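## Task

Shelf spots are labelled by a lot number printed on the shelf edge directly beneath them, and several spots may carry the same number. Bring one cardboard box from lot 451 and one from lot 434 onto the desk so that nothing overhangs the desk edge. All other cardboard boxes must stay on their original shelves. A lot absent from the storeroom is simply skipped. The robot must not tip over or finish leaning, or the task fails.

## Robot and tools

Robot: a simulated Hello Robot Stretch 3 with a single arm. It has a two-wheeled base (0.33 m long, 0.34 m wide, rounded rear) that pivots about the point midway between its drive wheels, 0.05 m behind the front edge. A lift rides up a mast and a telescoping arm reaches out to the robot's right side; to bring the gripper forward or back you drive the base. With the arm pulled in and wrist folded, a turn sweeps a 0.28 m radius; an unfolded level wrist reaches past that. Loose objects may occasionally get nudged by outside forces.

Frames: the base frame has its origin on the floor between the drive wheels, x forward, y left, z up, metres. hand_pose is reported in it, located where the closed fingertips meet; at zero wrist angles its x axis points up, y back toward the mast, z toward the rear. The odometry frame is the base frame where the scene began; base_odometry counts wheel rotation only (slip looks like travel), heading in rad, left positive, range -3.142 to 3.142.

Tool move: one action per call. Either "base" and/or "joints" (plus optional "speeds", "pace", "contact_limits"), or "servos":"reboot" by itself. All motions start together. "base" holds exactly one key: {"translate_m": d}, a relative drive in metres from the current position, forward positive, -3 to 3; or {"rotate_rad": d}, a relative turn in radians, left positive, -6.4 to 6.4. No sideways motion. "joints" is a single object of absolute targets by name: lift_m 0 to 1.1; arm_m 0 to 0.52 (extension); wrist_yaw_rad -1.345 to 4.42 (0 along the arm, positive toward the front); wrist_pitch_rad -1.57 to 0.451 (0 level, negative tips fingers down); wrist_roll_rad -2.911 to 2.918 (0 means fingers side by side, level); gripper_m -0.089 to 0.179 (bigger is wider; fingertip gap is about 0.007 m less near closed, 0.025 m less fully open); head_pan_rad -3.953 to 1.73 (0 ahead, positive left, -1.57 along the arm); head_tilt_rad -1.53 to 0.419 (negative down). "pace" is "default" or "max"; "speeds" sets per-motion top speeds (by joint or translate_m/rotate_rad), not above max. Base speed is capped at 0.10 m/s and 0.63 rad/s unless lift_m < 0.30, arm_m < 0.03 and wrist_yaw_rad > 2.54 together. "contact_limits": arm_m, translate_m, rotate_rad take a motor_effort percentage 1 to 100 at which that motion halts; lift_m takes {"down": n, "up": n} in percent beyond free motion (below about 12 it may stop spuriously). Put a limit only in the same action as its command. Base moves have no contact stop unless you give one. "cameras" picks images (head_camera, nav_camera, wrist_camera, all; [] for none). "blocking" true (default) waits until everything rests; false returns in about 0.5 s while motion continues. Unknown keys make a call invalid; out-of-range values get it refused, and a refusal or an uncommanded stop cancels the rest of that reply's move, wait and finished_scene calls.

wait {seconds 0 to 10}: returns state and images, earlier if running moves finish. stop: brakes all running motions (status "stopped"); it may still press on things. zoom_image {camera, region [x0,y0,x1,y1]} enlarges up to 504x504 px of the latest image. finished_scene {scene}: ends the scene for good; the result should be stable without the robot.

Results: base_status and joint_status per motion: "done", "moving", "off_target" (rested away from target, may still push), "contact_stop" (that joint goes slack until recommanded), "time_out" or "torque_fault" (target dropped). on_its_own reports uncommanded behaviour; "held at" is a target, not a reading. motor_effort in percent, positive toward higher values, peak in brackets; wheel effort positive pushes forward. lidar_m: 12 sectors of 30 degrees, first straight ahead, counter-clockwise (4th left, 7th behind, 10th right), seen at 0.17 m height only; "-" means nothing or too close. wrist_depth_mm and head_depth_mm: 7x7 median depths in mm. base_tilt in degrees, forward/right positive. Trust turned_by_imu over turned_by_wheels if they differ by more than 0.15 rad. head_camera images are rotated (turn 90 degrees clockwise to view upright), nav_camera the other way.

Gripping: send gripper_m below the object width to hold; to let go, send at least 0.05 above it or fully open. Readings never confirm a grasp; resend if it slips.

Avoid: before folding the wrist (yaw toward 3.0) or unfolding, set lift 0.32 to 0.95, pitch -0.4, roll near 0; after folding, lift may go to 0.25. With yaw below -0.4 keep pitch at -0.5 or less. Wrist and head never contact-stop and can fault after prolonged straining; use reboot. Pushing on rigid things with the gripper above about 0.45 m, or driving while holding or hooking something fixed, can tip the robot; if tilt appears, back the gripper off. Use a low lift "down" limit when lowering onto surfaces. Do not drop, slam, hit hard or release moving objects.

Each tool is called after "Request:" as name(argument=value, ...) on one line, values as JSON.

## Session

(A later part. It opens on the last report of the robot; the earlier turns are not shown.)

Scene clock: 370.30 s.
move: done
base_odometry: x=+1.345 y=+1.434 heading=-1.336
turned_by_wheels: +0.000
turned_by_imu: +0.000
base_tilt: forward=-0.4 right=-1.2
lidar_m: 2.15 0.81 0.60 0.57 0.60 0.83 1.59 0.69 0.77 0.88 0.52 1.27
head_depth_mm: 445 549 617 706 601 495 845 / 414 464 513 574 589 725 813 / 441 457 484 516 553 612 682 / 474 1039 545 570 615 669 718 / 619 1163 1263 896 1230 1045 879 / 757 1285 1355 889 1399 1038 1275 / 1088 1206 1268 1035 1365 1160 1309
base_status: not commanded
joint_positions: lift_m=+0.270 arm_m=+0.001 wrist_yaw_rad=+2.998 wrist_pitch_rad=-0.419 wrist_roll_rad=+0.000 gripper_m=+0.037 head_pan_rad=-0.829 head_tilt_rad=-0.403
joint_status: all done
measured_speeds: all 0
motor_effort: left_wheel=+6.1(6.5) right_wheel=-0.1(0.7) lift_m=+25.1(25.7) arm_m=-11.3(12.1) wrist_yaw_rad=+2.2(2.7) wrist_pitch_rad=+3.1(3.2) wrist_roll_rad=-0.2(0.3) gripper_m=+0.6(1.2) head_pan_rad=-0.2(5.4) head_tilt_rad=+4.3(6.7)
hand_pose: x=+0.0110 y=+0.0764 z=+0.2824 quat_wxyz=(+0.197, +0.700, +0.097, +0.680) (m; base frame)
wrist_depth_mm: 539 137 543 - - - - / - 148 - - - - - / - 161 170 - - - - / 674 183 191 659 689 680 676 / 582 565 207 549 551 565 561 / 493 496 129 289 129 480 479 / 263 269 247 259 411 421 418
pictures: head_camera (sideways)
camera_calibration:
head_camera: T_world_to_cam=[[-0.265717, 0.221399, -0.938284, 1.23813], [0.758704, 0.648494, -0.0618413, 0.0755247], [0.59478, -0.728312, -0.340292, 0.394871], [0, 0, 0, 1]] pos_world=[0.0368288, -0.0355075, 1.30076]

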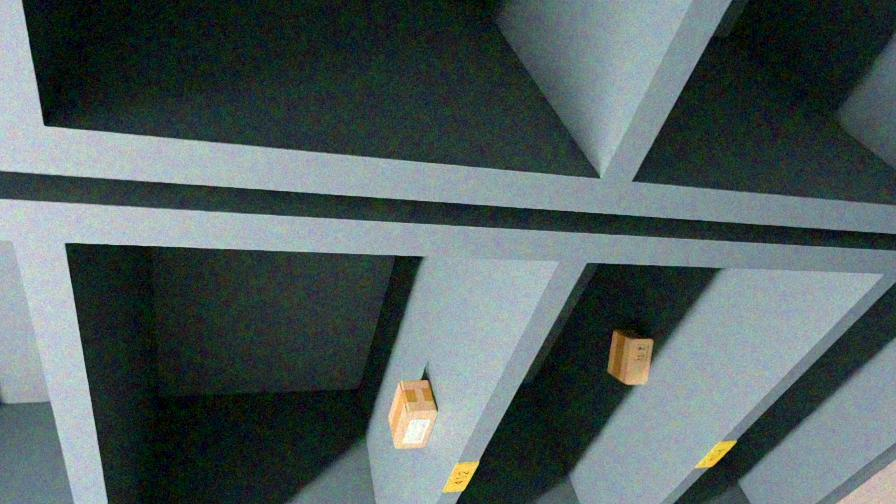

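Request:
move(joints={"head_pan_rad": -1.9, "head_tilt_rad": -0.75}, cameras=["head_camera"])

Request:
move(base={"translate_m": 0.9}, pace="max", joints={"head_pan_rad": -1.85, "head_tilt_rad": -0.6}, cameras=["head_camera"])

Request:
move(joints={"head_pan_rad": -1.0, "head_tilt_rad": -0.55}, cameras=["head_camera","nav_camera"])

Scene clock: 378.63 s.
move: done
base_odometry: x=+1.345 y=+1.434 heading=-1.336
turned_by_wheels: +0.000
turned_by_imu: +0.000
base_tilt: forward=-0.2 right=-1.1
lidar_m: 2.16 0.81 0.59 0.57 0.60 0.83 1.59 0.69 0.77 0.88 0.52 1.27
head_depth_mm: 726 764 634 859 911 1297 1167 / 815 866 627 1026 946 1198 1160 / 799 866 622 1104 944 1225 1154 / 773 842 617 1087 938 1175 1122 / 746 809 585 1045 879 838 1102 / 721 780 598 509 928 812 1076 / 696 762 594 485 920 772 1061
base_status: not commanded
joint_positions: lift_m=+0.270 arm_m=+0.001 wrist_yaw_rad=+2.998 wrist_pitch_rad=-0.419 wrist_roll_rad=+0.000 gripper_m=+0.037 head_pan_rad=-1.929 head_tilt_rad=-0.752
joint_status: all done
measured_speeds: all 0
motor_effort: left_wheel=+6.0(6.3) right_wheel=+0.1(0.9) lift_m=+25.7(26.6) arm_m=-11.0(11.8) wrist_yaw_rad=+1.4(2.6) wrist_pitch_rad=+3.1(3.2) wrist_roll_rad=-0.1(0.4) gripper_m=+0.3(1.1) head_pan_rad=+2.3(4.8) head_tilt_rad=-5.3(9.3)
hand_pose: x=+0.0110 y=+0.0764 z=+0.2824 quat_wxyz=(+0.197, +0.700, +0.097, +0.680) (m; base frame)
wrist_depth_mm: 527 137 541 - - - - / - 148 - - - - - / - 162 170 - - - - / 680 183 190 669 681 682 670 / 578 557 207 548 546 564 561 / 498 496 128 287 129 480 478 / 263 267 247 258 411 419 420
pictures: head_camera (sideways)
camera_calibration:
head_camera: T_world_to_cam=[[0.18197, 0.618379, -0.764522, 1.00882], [0.930224, -0.360257, -0.0699817, 0.0850383], [-0.3187, -0.698443, -0.640787, 0.791386], [0, 0, 0, 1]] pos_world=[-0.0104656, -0.0404615, 1.28433]

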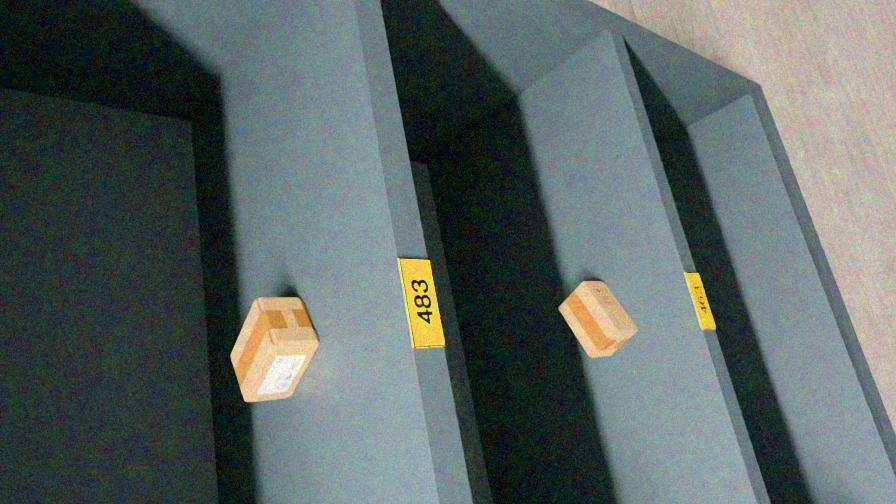

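Scene clock: 382.97 s.
move: done
base_odometry: x=+1.554 y=+0.558 heading=-1.336
turned_by_wheels: +0.000
turned_by_imu: +0.001
base_tilt: forward=-0.4 right=-1.1
lidar_m: 2.10 0.80 0.59 0.56 0.59 0.81 2.32 0.66 0.71 0.89 0.56 1.28
head_depth_mm: 756 780 793 634 867 861 1006 / 793 872 896 597 1027 878 1111 / 772 854 894 592 1093 874 1115 / 753 827 876 585 1048 870 1086 / 731 802 851 559 1011 864 775 / 710 780 827 548 1003 858 756 / 695 759 802 567 964 853 734
base_status: done
joint_positions: lift_m=+0.270 arm_m=+0.001 wrist_yaw_rad=+2.998 wrist_pitch_rad=-0.419 wrist_roll_rad=+0.000 gripper_m=+0.037 head_pan_rad=-1.850 head_tilt_rad=-0.600
joint_status: all done
measured_speeds: all 0
motor_effort: left_wheel=+3.8(14.3) right_wheel=+3.4(13.4) lift_m=+26.7(27.5) arm_m=-10.1(11.9) wrist_yaw_rad=+1.7(3.3) wrist_pitch_rad=+3.0(3.2) wrist_roll_rad=+0.0(0.3) gripper_m=+0.4(1.1) head_pan_rad=+3.5(4.8) head_tilt_rad=+3.6(5.5)
hand_pose: x=+0.0109 y=+0.0764 z=+0.2824 quat_wxyz=(+0.197, +0.700, +0.097, +0.680) (m; base frame)
wrist_depth_mm: 528 137 541 - - - - / - 148 - - - - - / - 161 170 - - - - / 658 182 191 669 682 662 670 / 585 557 207 555 552 562 563 / 497 496 128 288 129 481 478 / 263 269 247 259 413 421 416
pictures: head_camera (sideways)
camera_calibration:
head_camera: T_world_to_cam=[[0.0988096, 0.512633, -0.852903, 1.12456], [0.952824, -0.295928, -0.0674807, 0.0816381], [-0.286991, -0.805999, -0.51769, 0.631004], [0, 0, 0, 1]] pos_world=[-0.0078113, -0.0437376, 1.29131]

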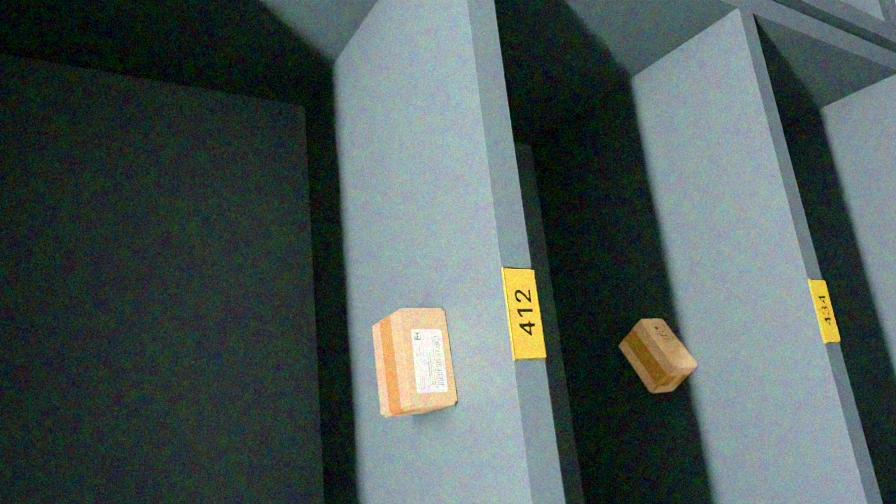

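Scene clock: 383.97 s.
move: done
base_odometry: x=+1.554 y=+0.558 heading=-1.336
turned_by_wheels: +0.000
turned_by_imu: +0.000
base_tilt: forward=-0.3 right=-1.2
lidar_m: 2.11 0.80 0.59 0.57 0.59 0.81 2.33 0.66 0.71 0.89 0.56 1.28
head_depth_mm: 734 786 846 664 499 923 759 / 646 741 852 657 538 916 759 / 538 602 686 651 896 912 770 / 461 508 564 603 729 835 917 / 452 493 545 609 683 785 927 / 993 1113 928 750 1139 985 1179 / 1107 1227 983 1391 1097 1336 1227
base_status: not commanded
joint_positions: lift_m=+0.270 arm_m=+0.001 wrist_yaw_rad=+2.998 wrist_pitch_rad=-0.419 wrist_roll_rad=+0.000 gripper_m=+0.037 head_pan_rad=-0.976 head_tilt_rad=-0.548
joint_status: all done
measured_speeds: all 0
motor_effort: left_wheel=+3.9(4.4) right_wheel=+3.8(4.5) lift_m=+27.1(27.6) arm_m=-11.0(11.2) wrist_yaw_rad=+2.1(2.6) wrist_pitch_rad=+3.1(3.2) wrist_roll_rad=+0.1(0.4) gripper_m=+0.4(0.8) head_pan_rad=-0.4(4.2) head_tilt_rad=+2.3(7.6)
hand_pose: x=+0.0109 y=+0.0764 z=+0.2824 quat_wxyz=(+0.197, +0.700, +0.097, +0.680) (m; base frame)
wrist_depth_mm: 523 137 541 - - - - / - 148 - - - - - / - 161 170 - - - - / 651 183 191 668 674 664 674 / 579 562 207 551 546 564 557 / 503 501 129 287 129 488 481 / 263 269 246 258 412 420 420
pictures: head_camera (sideways), nav_camera (sideways)
camera_calibration:
head_camera: T_world_to_cam=[[-0.304818, 0.367643, -0.878592, 1.16051], [0.840144, 0.538305, -0.066228, 0.0807379], [0.448602, -0.758331, -0.472958, 0.568332], [0, 0, 0, 1]] pos_world=[0.0309581, -0.0391303, 1.29376]
nav_camera: T_world_to_cam=[[0.293593, -0.40318, 0.866746, -1.08653], [-0.818179, -0.574881, 0.00972761, 0.0424919], [0.494354, -0.71201, -0.498654, 0.599169], [0, 0, 0, 1]] pos_world=[0.0575614, 0.012976, 1.24011]

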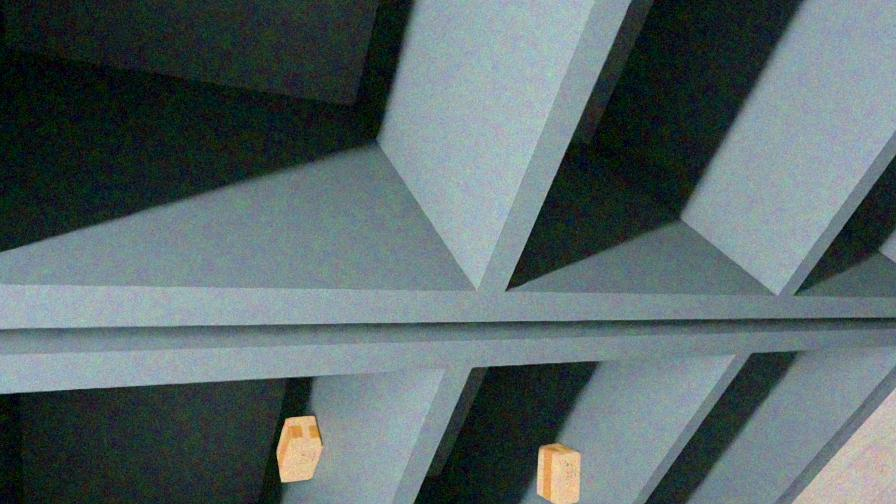

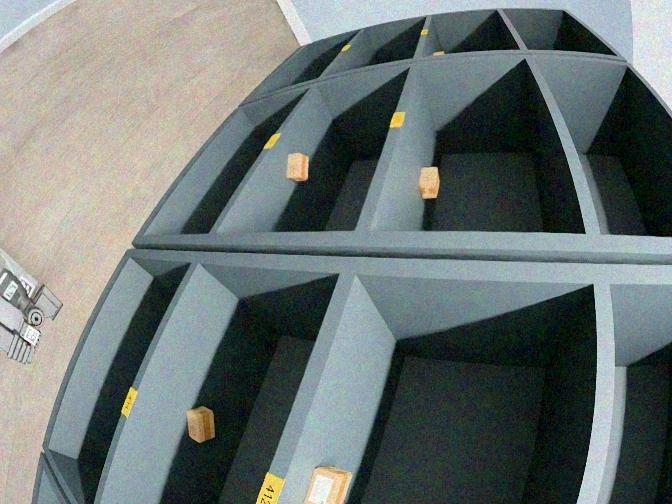

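Request:
move(base={"translate_m": -0.16}, joints={"lift_m": 0.64}, cameras=[])

Request:
move(joints={"wrist_yaw_rad": 0.4, "wrist_pitch_rad": -0.4}, cameras=[])

Request:
move(joints={"gripper_m": 0.179, "arm_m": 0.04, "head_pan_rad": -1.57}, cameras=["wrist_camera","head_camera"])

Scene clock: 413.40 s.
move: done
base_odometry: x=+1.517 y=+0.714 heading=-1.336
turned_by_wheels: +0.000
turned_by_imu: +0.000
base_tilt: forward=-0.3 right=-1.1
lidar_m: 2.11 0.80 0.59 0.57 0.59 0.81 2.33 0.62 0.55 0.89 0.70 0.66
head_depth_mm: 729 781 839 559 497 924 761 / 772 830 885 657 539 915 755 / 803 878 939 651 1076 912 768 / 725 800 874 643 1068 908 1108 / 631 687 750 671 931 901 1128 / 559 601 651 683 791 888 1059 / 517 570 636 721 1008 1306 1216
base_status: done
joint_positions: lift_m=+0.640 arm_m=+0.001 wrist_yaw_rad=+2.998 wrist_pitch_rad=-0.419 wrist_roll_rad=+0.000 gripper_m=+0.037 head_pan_rad=-1.000 head_tilt_rad=-0.550
joint_status: all done
measured_speeds: all 0
motor_effort: left_wheel=-0.7(12.0) right_wheel=-11.1(11.7) lift_m=+30.9(34.9) arm_m=-9.5(10.8) wrist_yaw_rad=+2.1(3.2) wrist_pitch_rad=+3.1(3.2) wrist_roll_rad=+0.0(0.3) gripper_m=+0.3(0.9) head_pan_rad=-3.4(3.8) head_tilt_rad=-4.4(5.6)
hand_pose: x=+0.0109 y=+0.0764 z=+0.6524 quat_wxyz=(+0.197, +0.700, +0.097, +0.680) (m; base frame)
wrist_depth_mm: 533 137 535 - - - - / - 148 - - - - - / - 161 170 - - - - / - 178 188 - - - - / - - 203 150 152 - - / - - 129 151 129 919 917 / 825 821 264 800 787 808 784
pictures: none
No camera images: "cameras" was empty.

Scene clock: 415.70 s.
move: done
base_odometry: x=+1.517 y=+0.714 heading=-1.336
turned_by_wheels: +0.000
turned_by_imu: +0.000
base_tilt: forward=-0.3 right=-1.3
lidar_m: 2.11 0.80 0.59 0.57 0.59 0.82 2.33 0.62 0.55 0.89 0.69 0.66
head_depth_mm: 729 782 841 560 496 926 758 / 770 828 883 658 538 915 756 / 807 878 934 651 1078 908 767 / 723 799 875 642 1072 905 1105 / 633 686 753 669 931 902 1126 / 558 600 649 682 792 889 1053 / 516 569 637 724 1013 1301 1223
base_status: not commanded
joint_positions: lift_m=+0.640 arm_m=+0.001 wrist_yaw_rad=+0.403 wrist_pitch_rad=-0.419 wrist_roll_rad=+0.000 gripper_m=+0.037 head_pan_rad=-1.000 head_tilt_rad=-0.550
joint_status: all done
measured_speeds: all 0
motor_effort: left_wheel=-1.2(1.6) right_wheel=-11.5(11.6) lift_m=+30.4(31.5) arm_m=-9.5(10.2) wrist_yaw_rad=-4.0(7.8) wrist_pitch_rad=+3.0(5.5) wrist_roll_rad=+0.0(0.3) gripper_m=+0.5(0.9) head_pan_rad=-2.8(3.7) head_tilt_rad=-4.8(5.9)
hand_pose: x=+0.0665 y=-0.3519 z=+0.6524 quat_wxyz=(+0.707, +0.283, -0.648, -0.006) (m; base frame)
wrist_depth_mm: 406 480 - - - - - / 419 485 - - - - - / 449 499 498 496 432 506 507 / 525 438 418 413 406 410 403 / - - 370 329 326 339 334 / 903 - 126 151 128 289 287 / 823 825 108 - - 266 256
pictures: none
No camera images: "cameras" was empty.

Scene clock: 417.67 s.
move: done
base_odometry: x=+1.517 y=+0.714 heading=-1.336
turned_by_wheels: +0.000
turned_by_imu: +0.000
base_tilt: forward=-0.3 right=-1.1
lidar_m: 2.11 0.80 0.59 0.57 0.59 0.81 2.32 0.62 0.55 0.89 0.69 0.66
head_depth_mm: 725 789 856 665 544 868 759 / 722 790 852 658 538 917 755 / 723 788 852 650 534 911 751 / 724 787 857 643 528 904 765 / 723 785 854 577 523 874 765 / 722 788 851 567 523 894 757 / 723 788 844 624 1013 888 757
base_status: not commanded
joint_positions: lift_m=+0.640 arm_m=+0.040 wrist_yaw_rad=+0.403 wrist_pitch_rad=-0.419 wrist_roll_rad=+0.000 gripper_m=+0.179 head_pan_rad=-1.575 head_tilt_rad=-0.550
joint_status: all done
measured_speeds: all 0
motor_effort: left_wheel=-1.1(1.4) right_wheel=-11.0(11.8) lift_m=+30.7(31.2) arm_m=+11.8(14.8) wrist_yaw_rad=-2.4(4.3) wrist_pitch_rad=+3.1(3.2) wrist_roll_rad=+0.2(0.4) gripper_m=+0.3(84.1) head_pan_rad=+3.6(4.8) head_tilt_rad=-3.8(5.4)
hand_pose: x=+0.0664 y=-0.3913 z=+0.6524 quat_wxyz=(+0.707, +0.283, -0.648, -0.006) (m; base frame)
wrist_depth_mm: 405 483 - - - - - / 417 491 - - - - - / 431 497 501 497 409 511 483 / 436 420 419 414 409 404 408 / 502 358 344 342 340 339 336 / - 126 336 298 289 289 287 / 779 714 - - 266 245 105
pictures: head_camera (sideways), wrist_camera
camera_calibration:
head_camera: T_world_to_cam=[[-0.0440708, 0.477312, -0.877628, 1.15763], [0.997352, -0.0298572, -0.0663212, 0.0798931], [-0.0578595, -0.878227, -0.474732, 0.573782], [0, 0, 0, 1]] pos_world=[0.00453484, -0.046253, 1.29366]
wrist_camera: T_world_to_cam=[[-0.904535, -0.425638, -0.0254545, -0.0831526], [-0.228882, 0.535037, -0.813233, 0.787699], [0.359762, -0.729772, -0.581381, 0.235991], [0, 0, 0, 1]] pos_world=[0.0201748, -0.284621, 0.775667]

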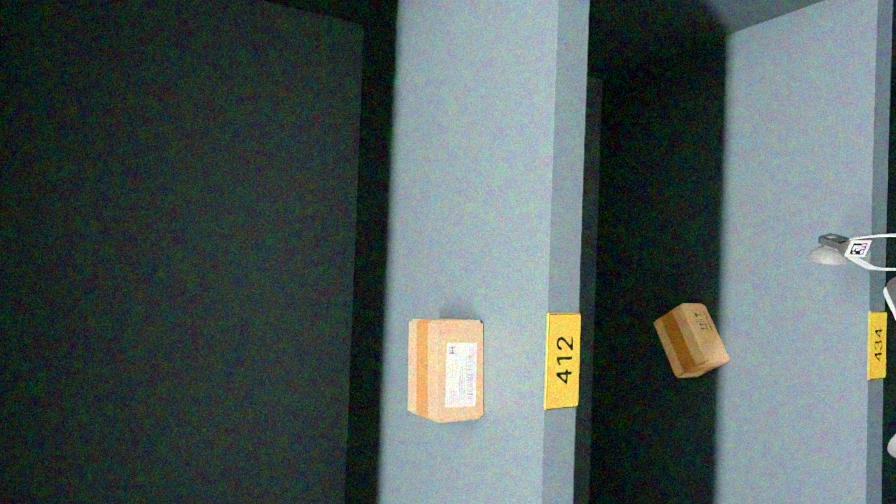

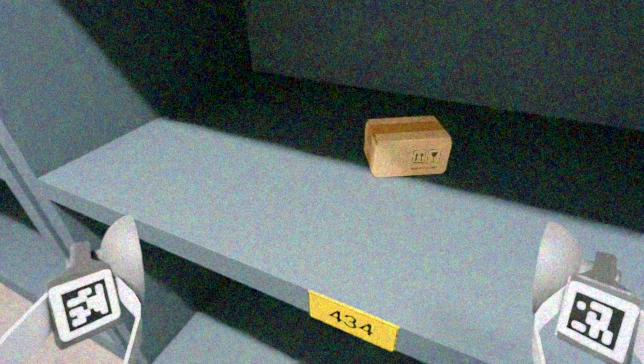

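Request:
move(base={"translate_m": 0.044}, joints={"wrist_yaw_rad": 0.33}, cameras=[])

Request:
move(joints={"arm_m": 0.314}, cameras=[])

Request:
move(joints={"lift_m": 0.54}, contact_limits={"lift_m": {"down": 15}}, cameras=["wrist_camera"])

Scene clock: 432.67 s.
move: done
base_odometry: x=+1.527 y=+0.671 heading=-1.336
turned_by_wheels: +0.000
turned_by_imu: +0.000
base_tilt: forward=-0.3 right=-1.3
lidar_m: 2.10 0.80 0.59 0.57 0.59 0.81 2.33 0.63 0.59 0.89 0.64 0.63
head_depth_mm: 721 787 857 666 542 910 759 / 722 787 852 657 538 918 755 / 721 787 854 652 533 914 751 / 722 786 853 612 529 903 765 / 723 788 856 566 523 871 761 / 722 788 857 629 1013 895 759 / 724 789 846 625 1013 889 754
base_status: done
joint_positions: lift_m=+0.640 arm_m=+0.040 wrist_yaw_rad=+0.333 wrist_pitch_rad=-0.419 wrist_roll_rad=+0.000 gripper_m=+0.179 head_pan_rad=-1.570 head_tilt_rad=-0.550
joint_status: all done
measured_speeds: all 0
motor_effort: left_wheel=+4.3(10.8) right_wheel=+7.2(9.4) lift_m=+29.6(30.5) arm_m=+4.1(6.7) wrist_yaw_rad=-3.0(6.1) wrist_pitch_rad=+3.1(3.2) wrist_roll_rad=+0.0(0.3) gripper_m=+0.5(0.9) head_pan_rad=+3.5(4.0) head_tilt_rad=-3.0(4.4)
hand_pose: x=+0.0518 y=-0.3969 z=+0.6524 quat_wxyz=(+0.707, +0.260, -0.657, -0.031) (m; base frame)
wrist_depth_mm: 392 463 - - - - - / 396 482 - - - - - / 408 483 504 495 408 510 485 / 406 425 417 413 397 407 402 / 402 346 341 341 340 337 335 / - 139 312 293 290 291 286 / 714 589 - 279 259 246 105
pictures: none
No camera images: "cameras" was empty.

Scene clock: 435.90 s.
move: done
base_odometry: x=+1.527 y=+0.671 heading=-1.336
turned_by_wheels: +0.000
turned_by_imu: +0.000
base_tilt: forward=-0.4 right=-1.2
lidar_m: 2.10 0.80 0.59 0.57 0.59 0.81 2.33 0.63 0.58 0.89 0.63 0.63
head_depth_mm: 721 788 854 664 542 910 759 / 723 786 850 656 538 918 447 / 723 785 854 650 534 564 733 / 722 786 854 614 528 590 765 / 722 787 852 565 524 852 760 / 723 789 853 628 1017 895 760 / 724 789 843 623 1014 892 754
base_status: not commanded
joint_positions: lift_m=+0.640 arm_m=+0.314 wrist_yaw_rad=+0.333 wrist_pitch_rad=-0.419 wrist_roll_rad=+0.000 gripper_m=+0.179 head_pan_rad=-1.570 head_tilt_rad=-0.550
joint_status: all done
measured_speeds: all 0
motor_effort: left_wheel=+4.0(4.5) right_wheel=+7.8(9.0) lift_m=+29.2(30.1) arm_m=+12.8(14.9) wrist_yaw_rad=-2.4(4.9) wrist_pitch_rad=+3.1(3.2) wrist_roll_rad=+0.0(0.3) gripper_m=+0.4(1.2) head_pan_rad=+3.5(3.9) head_tilt_rad=-1.9(4.1)
hand_pose: x=+0.0518 y=-0.6709 z=+0.6524 quat_wxyz=(+0.707, +0.260, -0.657, -0.031) (m; base frame)
wrist_depth_mm: 387 - - - - - - / 392 462 - - - - - / 408 482 - - - - - / 401 417 412 411 390 - - / 346 343 342 339 337 337 332 / 123 275 293 290 289 287 284 / 244 250 254 201 238 245 105
pictures: none
No camera images: "cameras" was empty.

Scene clock: 437.63 s.
move: done
base_odometry: x=+1.527 y=+0.671 heading=-1.336
turned_by_wheels: +0.000
turned_by_imu: +0.000
base_tilt: forward=-0.2 right=-1.3
lidar_m: 2.11 0.80 0.59 0.57 0.59 0.81 2.33 0.63 0.58 0.89 0.64 0.63
head_depth_mm: 721 785 858 664 544 915 759 / 723 787 854 656 539 919 754 / 723 788 851 650 532 911 589 / 723 788 853 612 529 724 713 / 724 788 855 565 524 867 760 / 722 787 851 629 1020 897 758 / 725 791 846 622 1013 890 755
base_status: not commanded
joint_positions: lift_m=+0.540 arm_m=+0.314 wrist_yaw_rad=+0.333 wrist_pitch_rad=-0.419 wrist_roll_rad=+0.000 gripper_m=+0.179 head_pan_rad=-1.570 head_tilt_rad=-0.550
joint_status: all done
measured_speeds: all 0
motor_effort: left_wheel=+4.3(4.4) right_wheel=+7.5(8.7) lift_m=+23.7(28.8) arm_m=+10.2(13.3) wrist_yaw_rad=-3.1(4.6) wrist_pitch_rad=+3.0(3.2) wrist_roll_rad=+0.0(0.3) gripper_m=+0.5(1.1) head_pan_rad=+3.4(3.8) head_tilt_rad=-2.4(3.0)
contact_limits: lift_m down 15 (down: maximum 72; up: maximum 65)
hand_pose: x=+0.0518 y=-0.6709 z=+0.5524 quat_wxyz=(+0.707, +0.260, -0.657, -0.031) (m; base frame)
wrist_depth_mm: 385 - - - - - - / 387 422 389 359 - - - / 313 311 306 303 302 283 281 / 246 244 242 155 161 237 235 / 210 195 138 128 137 196 195 / 119 144 129 126 135 168 167 / 118 146 145 141 147 143 107
pictures: wrist_camera
camera_calibration:
wrist_camera: T_world_to_cam=[[-0.93213, -0.361228, -0.0254436, -0.173389], [-0.190841, 0.549737, -0.813246, 0.860499], [0.307755, -0.753196, -0.581363, -0.033919], [0, 0, 0, 1]] pos_world=[0.0130362, -0.561229, 0.675667]

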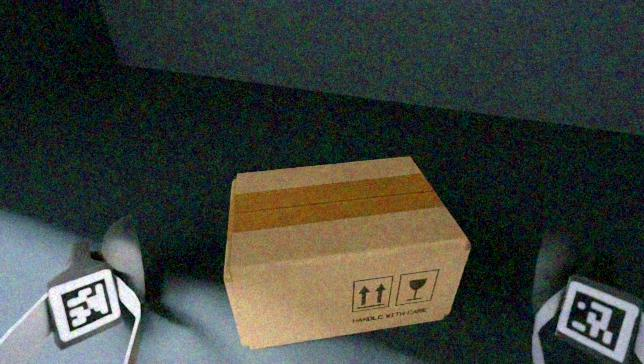

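Request:
move(joints={"gripper_m": 0.05}, cameras=[])

Request:
move(joints={"lift_m": 0.64}, cameras=["wrist_camera"])

Scene clock: 445.27 s.
move: done
base_odometry: x=+1.527 y=+0.671 heading=-1.336
turned_by_wheels: +0.000
turned_by_imu: +0.000
base_tilt: forward=-0.2 right=-1.2
lidar_m: 2.11 0.80 0.59 0.57 0.59 0.82 2.34 0.62 0.59 0.89 0.64 0.63
head_depth_mm: 723 785 857 661 542 914 758 / 723 786 854 657 537 918 755 / 723 787 851 648 533 912 590 / 721 787 855 613 528 722 712 / 724 788 855 565 524 859 762 / 722 787 854 628 1015 895 760 / 723 790 847 627 1013 890 753
base_status: not commanded
joint_positions: lift_m=+0.540 arm_m=+0.314 wrist_yaw_rad=+0.331 wrist_pitch_rad=-0.415 wrist_roll_rad=+0.000 gripper_m=+0.051 head_pan_rad=-1.570 head_tilt_rad=-0.550
joint_status: all done
measured_speeds: all 0
motor_effort: left_wheel=+4.1(4.5) right_wheel=+7.8(8.7) lift_m=+28.9(31.5) arm_m=+4.0(6.5) wrist_yaw_rad=-1.7(4.3) wrist_pitch_rad=+2.3(3.2) wrist_roll_rad=-0.2(0.3) gripper_m=-18.3(89.0) head_pan_rad=+2.6(3.8) head_tilt_rad=-0.6(2.0)
contact_limits: lift_m down 15 (down: maximum 72; up: maximum 65)
hand_pose: x=+0.0515 y=-0.6716 z=+0.5534 quat_wxyz=(+0.707, +0.258, -0.658, -0.030) (m; base frame)
wrist_depth_mm: 387 - - - - - - / 385 403 392 - - - - / 317 313 310 309 305 288 284 / 248 249 244 156 171 241 238 / 212 203 134 129 137 198 197 / 180 168 128 132 135 164 169 / 155 143 142 145 148 140 147
pictures: none
No camera images: "cameras" was empty.

Scene clock: 447.00 s.
move: done
base_odometry: x=+1.527 y=+0.671 heading=-1.336
turned_by_wheels: +0.000
turned_by_imu: +0.000
base_tilt: forward=-0.5 right=-1.2
lidar_m: 2.11 0.80 0.59 0.57 0.59 0.81 2.34 0.63 0.58 0.89 0.63 0.63
head_depth_mm: 722 784 858 665 544 913 759 / 721 788 850 658 539 914 447 / 722 787 852 648 533 564 731 / 724 789 857 611 529 591 765 / 722 785 853 566 524 850 761 / 721 787 855 627 1021 896 758 / 725 788 843 625 1015 890 755
base_status: not commanded
joint_positions: lift_m=+0.640 arm_m=+0.314 wrist_yaw_rad=+0.331 wrist_pitch_rad=-0.421 wrist_roll_rad=+0.000 gripper_m=+0.051 head_pan_rad=-1.570 head_tilt_rad=-0.550
joint_status: all done
measured_speeds: all 0
motor_effort: left_wheel=+3.5(4.3) right_wheel=+8.0(8.3) lift_m=+30.0(35.4) arm_m=+1.6(3.9) wrist_yaw_rad=-1.0(3.1) wrist_pitch_rad=+3.5(3.6) wrist_roll_rad=+0.0(0.3) gripper_m=-18.0(18.2) head_pan_rad=+2.4(3.7) head_tilt_rad=-0.9(1.5)
hand_pose: x=+0.0513 y=-0.6709 z=+0.6520 quat_wxyz=(+0.707, +0.260, -0.657, -0.032) (m; base frame)
wrist_depth_mm: 388 - - - - - - / 395 460 - - - - - / 411 472 - - - - - / 399 416 432 159 159 - - / 345 342 135 129 139 332 323 / 294 291 128 133 136 277 284 / 262 243 241 239 246 237 254
pictures: wrist_camera
camera_calibration:
wrist_camera: T_world_to_cam=[[-0.932855, -0.35935, -0.0254685, -0.169987], [-0.190323, 0.551626, -0.812087, 0.941836], [0.305873, -0.752713, -0.58298, 0.0256339], [0, 0, 0, 1]] pos_world=[0.0128388, -0.561331, 0.775468]

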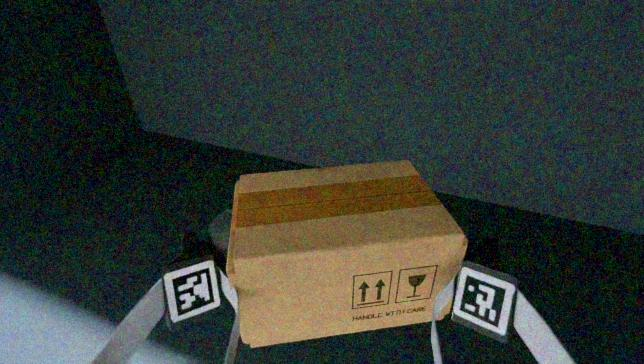

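Request:
move(joints={"arm_m": 0.0}, cameras=[])

Request:
move(joints={"wrist_yaw_rad": 1.35, "lift_m": 0.86}, cameras=[])

Request:
move(base={"translate_m": -1.0}, cameras=["wrist_camera"])

Request:
move(base={"translate_m": -0.78}, cameras=[])

Request:
move(base={"rotate_rad": 1.571}, cameras=[])

Request:
move(base={"translate_m": -1.35}, cameras=["wrist_camera"])

Scene clock: 471.90 s.
move: done
base_odometry: x=+1.527 y=+0.671 heading=-1.336
turned_by_wheels: +0.000
turned_by_imu: +0.000
base_tilt: forward=-0.4 right=-1.2
lidar_m: 2.10 0.80 0.59 0.57 0.59 0.81 2.33 0.63 0.58 0.89 0.64 0.63
head_depth_mm: 724 788 854 663 541 912 760 / 724 786 855 657 537 918 753 / 721 786 855 652 533 912 749 / 722 788 854 612 528 906 765 / 723 788 851 565 525 901 745 / 724 787 853 628 1020 895 759 / 725 789 845 624 1014 888 756
base_status: not commanded
joint_positions: lift_m=+0.640 arm_m=+0.001 wrist_yaw_rad=+0.331 wrist_pitch_rad=-0.421 wrist_roll_rad=+0.000 gripper_m=+0.051 head_pan_rad=-1.570 head_tilt_rad=-0.550
joint_status: all done
measured_speeds: all 0
motor_effort: left_wheel=+3.8(4.5) right_wheel=+7.6(8.5) lift_m=+31.3(32.1) arm_m=-12.8(14.7) wrist_yaw_rad=-1.5(2.7) wrist_pitch_rad=+3.3(3.6) wrist_roll_rad=+0.0(0.4) gripper_m=-17.8(18.3) head_pan_rad=+2.1(3.3) head_tilt_rad=+0.8(1.7)
hand_pose: x=+0.0513 y=-0.3574 z=+0.6519 quat_wxyz=(+0.707, +0.260, -0.657, -0.032) (m; base frame)
wrist_depth_mm: 389 468 - - - - - / 396 483 - - - - - / 416 485 498 494 489 509 506 / 432 419 431 160 388 404 400 / 508 401 135 129 139 337 334 / - 124 128 133 136 280 287 / 818 124 136 142 - 123 257
pictures: none
No camera images: "cameras" was empty.

Scene clock: 474.73 s.
move: done
base_odometry: x=+1.527 y=+0.671 heading=-1.336
turned_by_wheels: +0.000
turned_by_imu: +0.000
base_tilt: forward=-0.3 right=-1.2
lidar_m: 2.11 0.79 0.59 0.57 0.59 0.81 2.34 0.63 0.58 0.89 0.64 0.63
head_depth_mm: 723 788 853 665 543 912 797 / 723 786 853 657 537 921 795 / 724 789 855 650 534 910 792 / 724 789 857 613 529 906 767 / 723 786 853 565 524 902 763 / 722 790 854 630 1016 896 759 / 726 790 845 622 1010 889 738
base_status: not commanded
joint_positions: lift_m=+0.860 arm_m=+0.001 wrist_yaw_rad=+1.347 wrist_pitch_rad=-0.422 wrist_roll_rad=+0.000 gripper_m=+0.051 head_pan_rad=-1.570 head_tilt_rad=-0.550
joint_status: all done
measured_speeds: all 0
motor_effort: left_wheel=+3.8(4.6) right_wheel=+7.7(8.6) lift_m=+31.8(34.0) arm_m=-11.6(13.1) wrist_yaw_rad=+3.0(6.1) wrist_pitch_rad=+3.6(3.6) wrist_roll_rad=+0.1(0.3) gripper_m=-17.9(18.5) head_pan_rad=+2.6(3.0) head_tilt_rad=+1.9(2.5)
hand_pose: x=+0.1970 y=-0.1954 z=+0.8719 quat_wxyz=(+0.633, +0.547, -0.448, +0.316) (m; base frame)
wrist_depth_mm: - - - - - 392 398 / - - - - - 419 438 / - - - - - 463 483 / - - - 160 159 503 - / - - 131 129 138 - - / - 125 128 133 136 125 525 / - - - 999 919 123 478
pictures: none
No camera images: "cameras" was empty.

Scene clock: 485.87 s.
move: done
base_odometry: x=+1.294 y=+1.644 heading=-1.336
turned_by_wheels: +0.000
turned_by_imu: -0.001
base_tilt: forward=-0.3 right=-1.2
lidar_m: 2.15 0.81 0.60 0.58 0.60 0.83 1.38 1.43 0.54 0.88 0.71 0.67
head_depth_mm: 712 773 842 665 520 862 781 / 713 777 845 658 514 920 795 / 713 778 838 650 533 913 791 / 713 777 843 645 529 907 750 / 716 777 840 603 525 902 744 / 712 777 844 631 520 898 744 / 715 778 844 623 516 893 740
base_status: done
joint_positions: lift_m=+0.860 arm_m=+0.001 wrist_yaw_rad=+1.347 wrist_pitch_rad=-0.422 wrist_roll_rad=+0.000 gripper_m=+0.051 head_pan_rad=-1.570 head_tilt_rad=-0.550
joint_status: not commanded
measured_speeds: all 0
motor_effort: left_wheel=-1.5(10.5) right_wheel=-10.2(14.2) lift_m=+24.7(32.1) arm_m=-4.8(11.2) wrist_yaw_rad=+2.8(3.9) wrist_pitch_rad=+3.5(3.7) wrist_roll_rad=+0.1(0.4) gripper_m=-17.9(18.4) head_pan_rad=+1.2(3.0) head_tilt_rad=+3.9(4.7)
hand_pose: x=+0.1970 y=-0.1954 z=+0.8719 quat_wxyz=(+0.633, +0.547, -0.448, +0.316) (m; base frame)
wrist_depth_mm: - - - - - - - / - - - - - - - / - - - - - - - / - - - 160 159 - - / - - 132 129 138 - - / - 125 128 133 136 - - / 993 - 977 980 937 120 -
pictures: wrist_camera
camera_calibration:
wrist_camera: T_world_to_cam=[[-0.18613, -0.982194, -0.0255016, -0.126439], [-0.569364, 0.128977, -0.811905, 0.877744], [0.800737, -0.1366, -0.583233, 0.490282], [0, 0, 0, 1]] pos_world=[0.0836351, -0.170424, 0.995369]

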